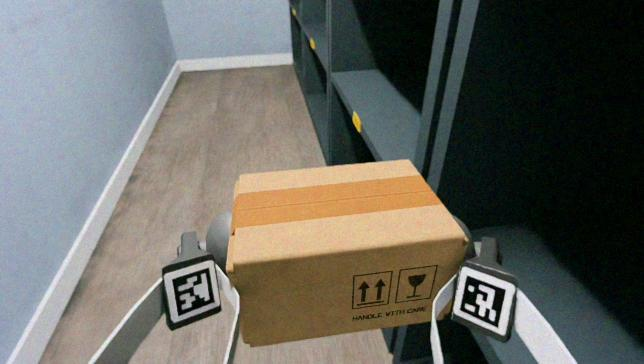

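Scene clock: 494.80 s.
move: done
base_odometry: x=+1.112 y=+2.402 heading=-1.336
turned_by_wheels: +0.000
turned_by_imu: -0.001
base_tilt: forward=-0.3 right=-1.2
lidar_m: 2.18 0.83 0.61 0.59 0.61 0.63 0.61 0.63 0.87 2.47 0.59 0.60
head_depth_mm: 1792 1746 1710 1685 1636 1501 1351 / 2563 2613 2514 2371 1961 1547 1349 / 2642 2824 3169 2693 1964 1540 1336 / 2632 2847 3084 2661 1955 1545 1263 / 2630 2832 3129 2683 1944 1514 1256 / 2631 2827 3153 2627 1911 1507 1260 / 2632 2852 3107 2612 1915 1466 1217
base_status: done
joint_positions: lift_m=+0.860 arm_m=+0.001 wrist_yaw_rad=+1.347 wrist_pitch_rad=-0.422 wrist_roll_rad=+0.000 gripper_m=+0.051 head_pan_rad=-1.570 head_tilt_rad=-0.550
joint_status: not commanded
measured_speeds: all 0
motor_effort: left_wheel=-4.1(9.8) right_wheel=-7.2(15.4) lift_m=+31.6(32.1) arm_m=+0.9(5.0) wrist_yaw_rad=+2.1(4.0) wrist_pitch_rad=+3.6(3.7) wrist_roll_rad=+0.0(0.3) gripper_m=-18.0(18.6) head_pan_rad=+1.2(2.3) head_tilt_rad=+4.0(4.6)
hand_pose: x=+0.1970 y=-0.1954 z=+0.8719 quat_wxyz=(+0.633, +0.547, -0.448, +0.316) (m; base frame)
wrist_depth_mm: - - - - - - - / - - - - - - - / - - - - - - - / - - - 160 158 - - / - - 132 129 139 - - / - 125 128 133 136 - - / - - 992 983 909 117 -
pictures: none
No camera images: "cameras" was empty.

Scene clock: 498.40 s.
move: done
base_odometry: x=+1.112 y=+2.402 heading=+0.235
turned_by_wheels: +1.571
turned_by_imu: +1.546
base_tilt: forward=-0.3 right=-1.2
lidar_m: 0.59 0.61 0.63 0.61 0.63 0.86 2.36 0.59 0.59 2.26 0.84 0.61
head_depth_mm: 1467 1192 1239 1409 1236 1429 1273 / 1897 1969 2174 1953 1646 1508 1337 / 3382 3602 3206 2544 1969 1539 1341 / 3443 3749 - 2693 1940 1533 1270 / 3385 3746 - 2642 1937 1522 1252 / 2545 2644 2725 2501 1902 1506 1246 / 1702 1727 1760 1807 1776 1494 1255
base_status: done
joint_positions: lift_m=+0.860 arm_m=+0.001 wrist_yaw_rad=+1.347 wrist_pitch_rad=-0.422 wrist_roll_rad=+0.000 gripper_m=+0.051 head_pan_rad=-1.570 head_tilt_rad=-0.550
joint_status: not commanded
measured_speeds: all 0
motor_effort: left_wheel=-8.7(13.3) right_wheel=+9.2(12.2) lift_m=+29.0(32.1) arm_m=-5.0(5.4) wrist_yaw_rad=+2.8(3.8) wrist_pitch_rad=+3.6(3.6) wrist_roll_rad=+0.0(0.3) gripper_m=-17.7(18.3) head_pan_rad=+1.8(2.0) head_tilt_rad=+3.7(4.5)
hand_pose: x=+0.1970 y=-0.1954 z=+0.8719 quat_wxyz=(+0.633, +0.547, -0.448, +0.316) (m; base frame)
wrist_depth_mm: 419 437 455 476 500 523 540 / 455 473 496 521 534 - - / 489 515 534 - - - - / 529 543 - 153 159 - - / - - 132 129 139 - - / - - 128 133 136 124 - / - - 135 143 981 980 -
pictures: none
No camera images: "cameras" was empty.

Scene clock: 513.00 s.
move: time_out
base_odometry: x=-0.200 y=+2.088 heading=+0.235
turned_by_wheels: +0.000
turned_by_imu: -0.001
base_tilt: forward=-0.2 right=-1.2
lidar_m: 1.92 0.86 0.62 0.60 0.62 0.85 1.82 1.59 1.86 1.83 0.66 0.63
head_depth_mm: 3378 3621 3924 2746 2003 1560 1350 / 3406 3746 3851 2721 1984 1559 1346 / 3278 3645 3729 2708 1961 1540 1347 / 3408 3722 3693 2699 1966 1532 1268 / 3307 3628 3614 2661 1936 1525 1258 / 2056 2111 2145 2209 1863 1524 1257 / 1352 1381 1394 1426 1464 1425 1251
base_status: translate_m time_out (by the wheels' count: -1.3493 of -1.3500)
joint_positions: lift_m=+0.860 arm_m=+0.001 wrist_yaw_rad=+1.347 wrist_pitch_rad=-0.422 wrist_roll_rad=+0.000 gripper_m=+0.051 head_pan_rad=-1.570 head_tilt_rad=-0.550
joint_status: not commanded
measured_speeds: all 0
motor_effort: left_wheel=-0.1(12.8) right_wheel=-1.0(11.4) lift_m=+24.5(29.6) arm_m=-11.1(13.5) wrist_yaw_rad=+2.8(4.0) wrist_pitch_rad=+3.5(3.7) wrist_roll_rad=-0.1(0.3) gripper_m=-17.9(18.4) head_pan_rad=+0.6(1.9) head_tilt_rad=+3.1(4.3)
hand_pose: x=+0.1970 y=-0.1954 z=+0.8719 quat_wxyz=(+0.633, +0.547, -0.448, +0.316) (m; base frame)
wrist_depth_mm: - - - - - 397 - / - - - - - 435 - / - - - - - 474 - / - - - 160 159 - - / - - 132 129 138 - - / - 125 128 133 136 - - / - - - 987 795 117 961
pictures: wrist_camera
camera_calibration:
wrist_camera: T_world_to_cam=[[-0.186041, -0.98221, -0.0255436, -0.126408], [-0.569378, 0.12896, -0.811898, 0.877736], [0.800748, -0.136502, -0.58324, 0.490305], [0, 0, 0, 1]] pos_world=[0.0836351, -0.170424, 0.995369]

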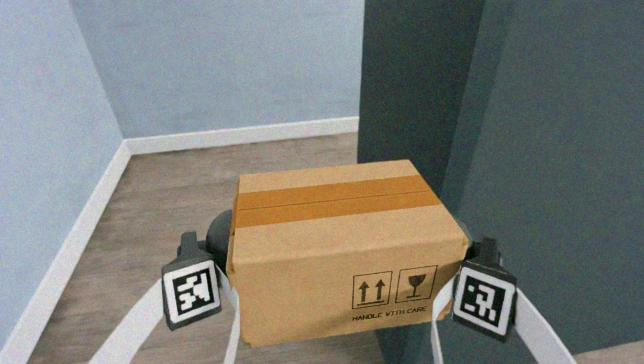

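Request:
move(base={"rotate_rad": -1.866}, cameras=[])

Request:
move(base={"translate_m": 0.95}, cameras=[])

Request:
move(base={"translate_m": 0.91}, cameras=[])

Request:
move(base={"rotate_rad": 0.295}, joints={"wrist_yaw_rad": 0.33, "head_pan_rad": -1.7, "head_tilt_rad": -0.5}, cameras=["head_camera","wrist_camera","nav_camera"])

Scene clock: 525.87 s.
move: done
base_odometry: x=-0.200 y=+2.088 heading=-1.630
turned_by_wheels: -1.866
turned_by_imu: -1.836
base_tilt: forward=-0.4 right=-1.3
lidar_m: 3.47 0.97 0.62 0.81 1.26 0.71 0.60 0.60 0.69 1.18 1.82 1.59
head_depth_mm: 897 927 953 985 1020 1063 1093 / 1071 1118 1156 1202 1261 1317 1304 / 1348 1404 1482 1552 1650 1508 1340 / 1573 1692 1869 2045 1929 1528 1268 / 1524 1660 1823 2030 1939 1518 1262 / 1489 1623 1768 1937 1931 1512 1255 / 1445 1562 1705 1874 1910 1507 1246
base_status: done
joint_positions: lift_m=+0.860 arm_m=+0.001 wrist_yaw_rad=+1.347 wrist_pitch_rad=-0.422 wrist_roll_rad=+0.000 gripper_m=+0.051 head_pan_rad=-1.570 head_tilt_rad=-0.550
joint_status: not commanded
measured_speeds: all 0
motor_effort: left_wheel=+7.4(11.4) right_wheel=-9.7(13.5) lift_m=+24.7(25.7) arm_m=-12.6(13.6) wrist_yaw_rad=+1.4(3.5) wrist_pitch_rad=+3.5(3.7) wrist_roll_rad=+0.0(0.3) gripper_m=-17.5(18.4) head_pan_rad=-0.4(0.9) head_tilt_rad=+2.7(3.7)
hand_pose: x=+0.1970 y=-0.1954 z=+0.8719 quat_wxyz=(+0.633, +0.547, -0.448, +0.316) (m; base frame)
wrist_depth_mm: - - - - - - - / - - - - - - - / - - - - - - - / - - - 160 - - - / - - 132 129 138 - - / - 125 128 133 136 - - / - - - 987 - 984 -
pictures: none
No camera images: "cameras" was empty.

Scene clock: 536.50 s.
move: done
base_odometry: x=-0.256 y=+1.140 heading=-1.630
turned_by_wheels: +0.000
turned_by_imu: +0.000
base_tilt: forward=-0.4 right=-1.1
lidar_m: 2.77 1.51 0.85 0.73 0.73 0.83 1.51 1.51 1.72 1.11 1.12 1.14
head_depth_mm: 1463 1615 1785 2039 1990 1559 1349 / 1428 1566 1736 1944 1973 1556 1342 / 1391 1510 1677 1875 1948 1539 1328 / 1335 1465 1613 1791 1897 1526 1261 / 1301 1428 1562 1260 1727 1525 1247 / 1266 1376 1491 1172 975 1472 1251 / 1239 1331 1462 1173 966 1501 1252
base_status: done
joint_positions: lift_m=+0.860 arm_m=+0.001 wrist_yaw_rad=+1.347 wrist_pitch_rad=-0.422 wrist_roll_rad=+0.000 gripper_m=+0.051 head_pan_rad=-1.570 head_tilt_rad=-0.550
joint_status: not commanded
measured_speeds: all 0
motor_effort: left_wheel=+5.0(11.1) right_wheel=+4.3(10.0) lift_m=+26.2(26.7) arm_m=-8.8(12.9) wrist_yaw_rad=+2.7(4.0) wrist_pitch_rad=+3.5(3.6) wrist_roll_rad=+0.1(0.3) gripper_m=-17.5(18.6) head_pan_rad=-0.4(1.1) head_tilt_rad=+2.5(4.0)
hand_pose: x=+0.1970 y=-0.1954 z=+0.8719 quat_wxyz=(+0.633, +0.547, -0.448, +0.316) (m; base frame)
wrist_depth_mm: - - - - - - - / - - - - - - - / - - - - - - - / - - - 160 - - - / - - 132 129 139 - - / - 125 128 133 136 - - / - - - 995 - 964 -
pictures: none
No camera images: "cameras" was empty.

Scene clock: 546.73 s.
move: done
base_odometry: x=-0.310 y=+0.231 heading=-1.630
turned_by_wheels: +0.000
turned_by_imu: +0.000
base_tilt: forward=-0.3 right=-1.2
lidar_m: 2.09 1.89 1.14 0.98 0.98 1.12 2.38 2.37 1.26 0.67 0.90 1.48
head_depth_mm: 1232 1356 1502 1243 894 1513 1353 / 1188 1306 1447 1231 888 1512 1341 / 1155 1259 1398 1217 881 1407 1334 / 1118 1220 1357 1206 873 1399 1264 / 1093 1185 1302 1190 867 753 1228 / 1061 1152 1259 1178 862 723 1254 / 1029 1117 1222 1172 857 715 1255
base_status: done
joint_positions: lift_m=+0.860 arm_m=+0.001 wrist_yaw_rad=+1.347 wrist_pitch_rad=-0.422 wrist_roll_rad=+0.000 gripper_m=+0.051 head_pan_rad=-1.570 head_tilt_rad=-0.550
joint_status: not commanded
measured_speeds: all 0
motor_effort: left_wheel=+6.8(10.3) right_wheel=+3.0(10.7) lift_m=+27.2(27.7) arm_m=-5.5(9.6) wrist_yaw_rad=+2.1(3.4) wrist_pitch_rad=+3.5(3.6) wrist_roll_rad=-0.1(0.3) gripper_m=-17.7(18.4) head_pan_rad=-0.9(1.8) head_tilt_rad=+2.3(3.7)
hand_pose: x=+0.1970 y=-0.1954 z=+0.8719 quat_wxyz=(+0.633, +0.547, -0.448, +0.316) (m; base frame)
wrist_depth_mm: - - - - - - - / - - - - - - - / - - - - - - 443 / - - - 160 175 - 432 / - - 132 129 139 434 - / - 125 128 133 136 127 - / - - - 995 - 126 -
pictures: none
No camera images: "cameras" was empty.

Scene clock: 548.27 s.
move: done
base_odometry: x=-0.310 y=+0.231 heading=-1.336
turned_by_wheels: +0.295
turned_by_imu: +0.291
base_tilt: forward=-0.3 right=-1.2
lidar_m: 1.89 1.37 1.01 0.97 1.01 1.40 2.37 1.26 0.90 0.67 0.91 1.85
head_depth_mm: 1137 1233 1343 1383 958 783 1366 / 1116 1216 1323 1374 945 779 1319 / 1109 1194 1306 1341 946 773 1340 / 1085 1177 1286 1331 936 745 1239 / 1078 1156 1269 1324 926 717 289 / 1062 1150 1247 1305 920 709 420 / 1049 1134 1234 1292 914 707 419
base_status: done
joint_positions: lift_m=+0.860 arm_m=+0.001 wrist_yaw_rad=+0.333 wrist_pitch_rad=-0.422 wrist_roll_rad=+0.000 gripper_m=+0.051 head_pan_rad=-1.701 head_tilt_rad=-0.500
joint_status: all done
measured_speeds: all 0
motor_effort: left_wheel=-8.8(12.1) right_wheel=+9.1(12.3) lift_m=+26.9(27.7) arm_m=-5.6(6.3) wrist_yaw_rad=-2.6(6.2) wrist_pitch_rad=+3.6(3.7) wrist_roll_rad=-0.3(0.3) gripper_m=-17.6(18.1) head_pan_rad=-1.4(4.0) head_tilt_rad=+4.1(5.9)
hand_pose: x=+0.0517 y=-0.3572 z=+0.8719 quat_wxyz=(+0.707, +0.261, -0.657, -0.032) (m; base frame)
wrist_depth_mm: - - - - - - - / - - - - - - - / - - - 531 - - - / - - 160 153 159 - - / - - 132 129 139 - - / - 125 128 133 136 123 - / - - - 969 - 123 -
pictures: head_camera (sideways), nav_camera (sideways), wrist_camera
camera_calibration:
head_camera: T_world_to_cam=[[0.0104435, 0.434679, -0.900525, 1.18724], [0.985268, -0.158208, -0.0649399, 0.0781838], [-0.170698, -0.88658, -0.429927, 0.516138], [0, 0, 0, 1]] pos_world=[-0.00132712, -0.0460997, 1.29612]
nav_camera: T_world_to_cam=[[-0.0425617, -0.454334, 0.889814, -1.11458], [-0.993462, 0.113678, 0.010524, 0.0424999], [-0.105934, -0.883548, -0.456202, 0.547645], [0, 0, 0, 1]] pos_world=[0.0527979, -0.0273513, 1.24116]
wrist_camera: T_world_to_cam=[[-0.932168, -0.361127, -0.0255193, -0.0519445], [-0.191449, 0.551554, -0.811872, 0.9473], [0.307264, -0.751915, -0.583278, 0.390223], [0, 0, 0, 1]] pos_world=[0.0130373, -0.247831, 0.995369]

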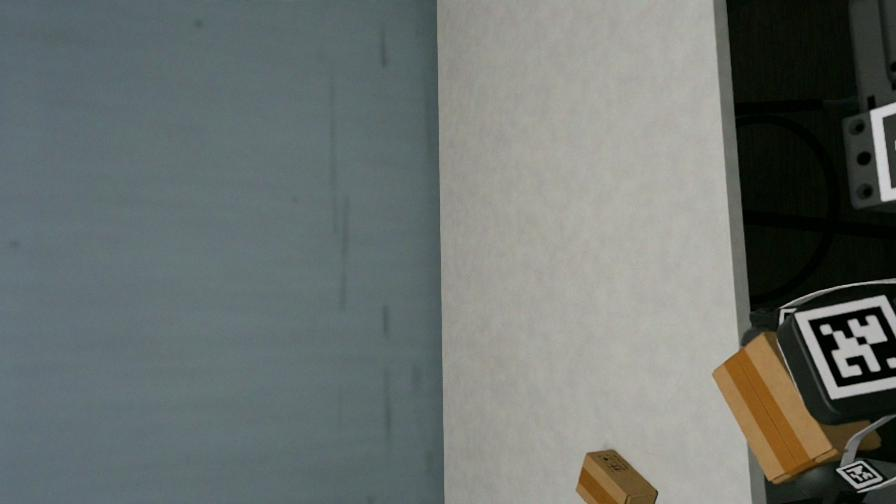

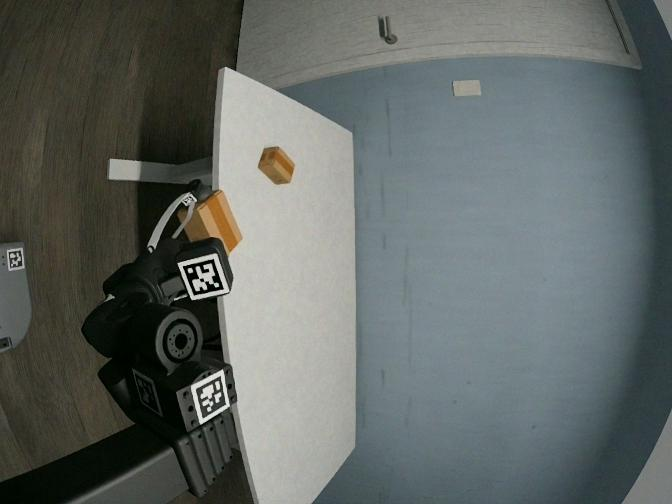

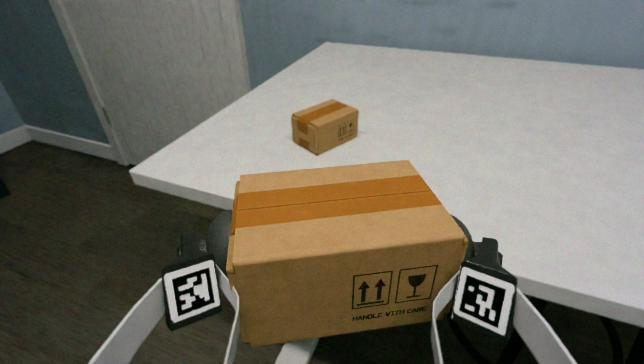

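Request:
move(base={"translate_m": -0.12}, cameras=[])

Request:
move(joints={"arm_m": 0.34}, cameras=[])

Request:
move(joints={"lift_m": 0.77}, cameras=["head_camera"])

Request:
move(joints={"lift_m": 0.728}, contact_limits={"lift_m": {"down": 13}}, speeds={"lift_m": 0.03}, cameras=["wrist_camera"])

Scene clock: 560.93 s.
move: done
base_odometry: x=-0.338 y=+0.348 heading=-1.336
turned_by_wheels: +0.000
turned_by_imu: -0.001
base_tilt: forward=-0.3 right=-1.2
lidar_m: 2.02 1.37 1.01 0.97 1.01 1.40 2.25 1.20 0.84 0.65 0.95 1.85
head_depth_mm: 1131 1229 1340 1378 954 784 1370 / 1114 1212 1318 1365 950 781 1357 / 1104 1196 1304 1351 941 749 1347 / 1087 1175 1277 1326 935 745 1306 / 1074 1158 1272 1319 926 716 289 / 1065 1148 1242 1301 918 709 419 / 1051 1134 1228 1288 912 706 419
base_status: done
joint_positions: lift_m=+0.860 arm_m=+0.001 wrist_yaw_rad=+0.333 wrist_pitch_rad=-0.422 wrist_roll_rad=+0.000 gripper_m=+0.051 head_pan_rad=-1.701 head_tilt_rad=-0.500
joint_status: not commanded
measured_speeds: all 0
motor_effort: left_wheel=-3.7(11.7) right_wheel=-7.6(11.3) lift_m=+27.9(28.4) arm_m=-6.5(6.9) wrist_yaw_rad=-3.6(4.2) wrist_pitch_rad=+3.5(3.6) wrist_roll_rad=-0.1(0.3) gripper_m=-17.9(18.4) head_pan_rad=+2.6(3.1) head_tilt_rad=+3.9(4.8)
hand_pose: x=+0.0516 y=-0.3573 z=+0.8719 quat_wxyz=(+0.707, +0.261, -0.657, -0.032) (m; base frame)
wrist_depth_mm: - - - - - - - / - - - - - - - / - - 558 - - - - / - - - 153 159 - - / - - 132 129 139 - - / - 125 127 133 136 - - / - - 142 983 - 974 -
pictures: none
No camera images: "cameras" was empty.

Scene clock: 564.63 s.
move: done
base_odometry: x=-0.338 y=+0.348 heading=-1.336
turned_by_wheels: +0.000
turned_by_imu: +0.000
base_tilt: forward=-0.5 right=-1.1
lidar_m: 2.01 1.37 1.01 0.98 1.02 1.40 2.25 1.20 0.84 0.65 0.94 1.85
head_depth_mm: 1131 1236 1348 1370 958 783 - / 1114 1211 1325 1364 950 297 - / 1105 1193 1306 1346 380 699 1274 / 1087 1177 1281 516 519 741 1301 / 1075 1165 1261 1317 530 736 1237 / 1060 1152 1242 1303 816 711 1294 / 1043 1130 1236 1284 908 707 1287
base_status: not commanded
joint_positions: lift_m=+0.860 arm_m=+0.340 wrist_yaw_rad=+0.333 wrist_pitch_rad=-0.422 wrist_roll_rad=+0.000 gripper_m=+0.051 head_pan_rad=-1.700 head_tilt_rad=-0.500
joint_status: all done
measured_speeds: all 0
motor_effort: left_wheel=-3.6(4.2) right_wheel=-7.6(8.7) lift_m=+28.2(29.0) arm_m=+13.3(15.4) wrist_yaw_rad=-2.5(4.7) wrist_pitch_rad=+3.6(3.7) wrist_roll_rad=+0.0(0.4) gripper_m=-17.7(18.4) head_pan_rad=+3.3(4.1) head_tilt_rad=+3.8(5.5)
hand_pose: x=+0.0516 y=-0.6967 z=+0.8719 quat_wxyz=(+0.707, +0.261, -0.657, -0.032) (m; base frame)
wrist_depth_mm: - 903 - - - - - / - - - - - - - / - - - - - - - / - - - 153 159 - - / 309 325 132 129 139 - - / 298 313 128 133 136 - - / - - 135 142 - 117 -
pictures: none
No camera images: "cameras" was empty.

Scene clock: 566.30 s.
move: done
base_odometry: x=-0.338 y=+0.348 heading=-1.336
turned_by_wheels: +0.000
turned_by_imu: +0.000
base_tilt: forward=-0.4 right=-1.2
lidar_m: 2.02 1.37 1.01 0.98 1.01 1.40 2.25 1.20 0.84 0.65 0.95 1.85
head_depth_mm: 1128 1231 1342 1379 954 784 1323 / 1118 1212 1322 1368 947 754 317 / 1100 1188 1302 1350 902 404 348 / 1088 1172 1285 1335 531 717 1301 / 1072 1158 1261 1321 560 680 1240 / 1055 1140 1245 1303 779 711 1286 / 1049 1133 1225 1285 915 707 1288
base_status: not commanded
joint_positions: lift_m=+0.770 arm_m=+0.340 wrist_yaw_rad=+0.333 wrist_pitch_rad=-0.422 wrist_roll_rad=+0.000 gripper_m=+0.051 head_pan_rad=-1.700 head_tilt_rad=-0.500
joint_status: all done
measured_speeds: all 0
motor_effort: left_wheel=-3.6(3.9) right_wheel=-7.9(8.7) lift_m=+24.2(27.6) arm_m=+10.6(12.9) wrist_yaw_rad=-3.4(3.9) wrist_pitch_rad=+3.6(3.6) wrist_roll_rad=+0.1(0.3) gripper_m=-17.6(18.2) head_pan_rad=+3.2(4.0) head_tilt_rad=+4.2(4.8)
hand_pose: x=+0.0516 y=-0.6967 z=+0.7819 quat_wxyz=(+0.707, +0.261, -0.657, -0.032) (m; base frame)
wrist_depth_mm: - 937 - - - - - / - - - - - - - / 278 - - - - - - / 264 - - 153 159 - - / - - 132 129 139 - - / - - 128 133 136 - - / - - 135 142 - 117 -
pictures: head_camera (sideways)
camera_calibration:
head_camera: T_world_to_cam=[[0.00981609, 0.434623, -0.900559, 1.18728], [0.985498, -0.156775, -0.0649201, 0.0781241], [-0.169401, -0.886862, -0.429859, 0.516056], [0, 0, 0, 1]] pos_world=[-0.0012252, -0.0460996, 1.29612]

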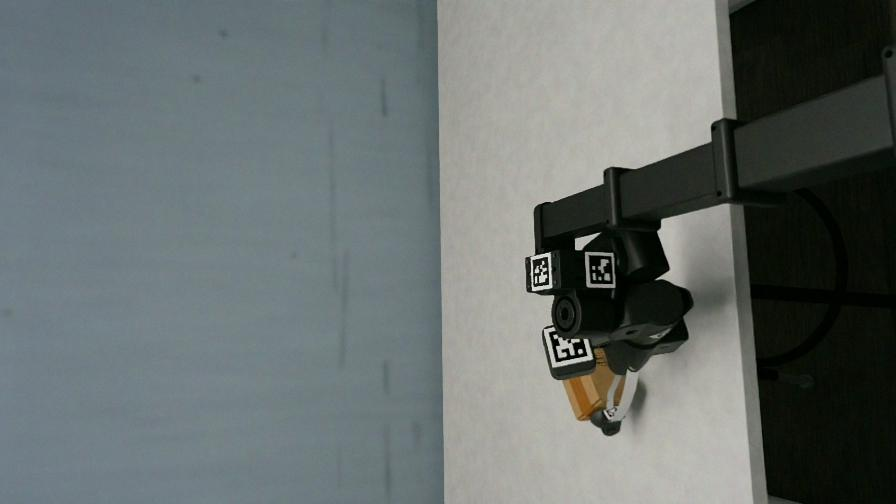

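Scene clock: 568.13 s.
move: done
base_odometry: x=-0.338 y=+0.348 heading=-1.336
turned_by_wheels: +0.000
turned_by_imu: +0.000
base_tilt: forward=-0.3 right=-1.2
lidar_m: 2.01 1.37 1.01 0.98 1.01 1.40 2.25 1.20 0.84 0.65 0.94 1.85
head_depth_mm: 1129 1225 1345 1378 959 787 1322 / 1118 1213 1322 1365 948 779 1272 / 1107 1194 1309 1341 942 456 379 / 1087 1177 1289 1330 577 686 1300 / 1074 1167 1264 1316 924 616 1229 / 1063 1146 1246 1304 920 712 1290 / 1048 1133 1220 1292 907 707 1290
base_status: not commanded
joint_positions: lift_m=+0.728 arm_m=+0.340 wrist_yaw_rad=+0.333 wrist_pitch_rad=-0.417 wrist_roll_rad=+0.000 gripper_m=+0.051 head_pan_rad=-1.700 head_tilt_rad=-0.500
joint_status: all done
measured_speeds: all 0
motor_effort: left_wheel=-3.7(4.2) right_wheel=-7.7(8.5) lift_m=+22.3(27.5) arm_m=+7.7(10.7) wrist_yaw_rad=-3.5(4.3) wrist_pitch_rad=+2.7(3.6) wrist_roll_rad=-0.1(0.4) gripper_m=-17.5(18.3) head_pan_rad=+3.5(4.1) head_tilt_rad=+3.8(4.3)
contact_limits: lift_m down 13 (down: maximum 72; up: maximum 65)
hand_pose: x=+0.0518 y=-0.6972 z=+0.7408 quat_wxyz=(+0.707, +0.259, -0.658, -0.030) (m; base frame)
wrist_depth_mm: - - - - - - - / - - - - - - - / 248 - - - - - - / - - - 156 156 - - / - - 132 125 138 - - / - - 128 132 136 - - / - - 136 143 - 117 -
pictures: wrist_camera
camera_calibration:
wrist_camera: T_world_to_cam=[[-0.932221, -0.360997, -0.0253931, -0.177935], [-0.190219, 0.548487, -0.814235, 1.02801], [0.307864, -0.754217, -0.57998, 0.0540396], [0, 0, 0, 1]] pos_world=[0.0130358, -0.587327, 0.863865]

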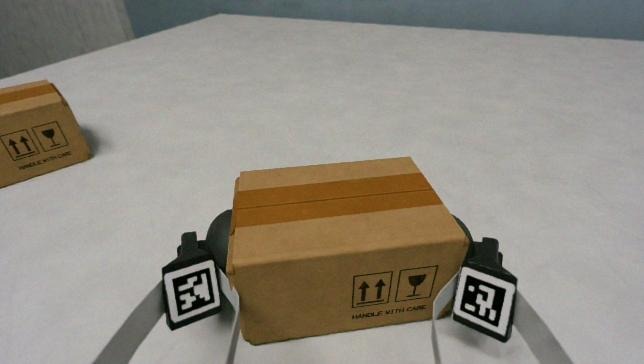

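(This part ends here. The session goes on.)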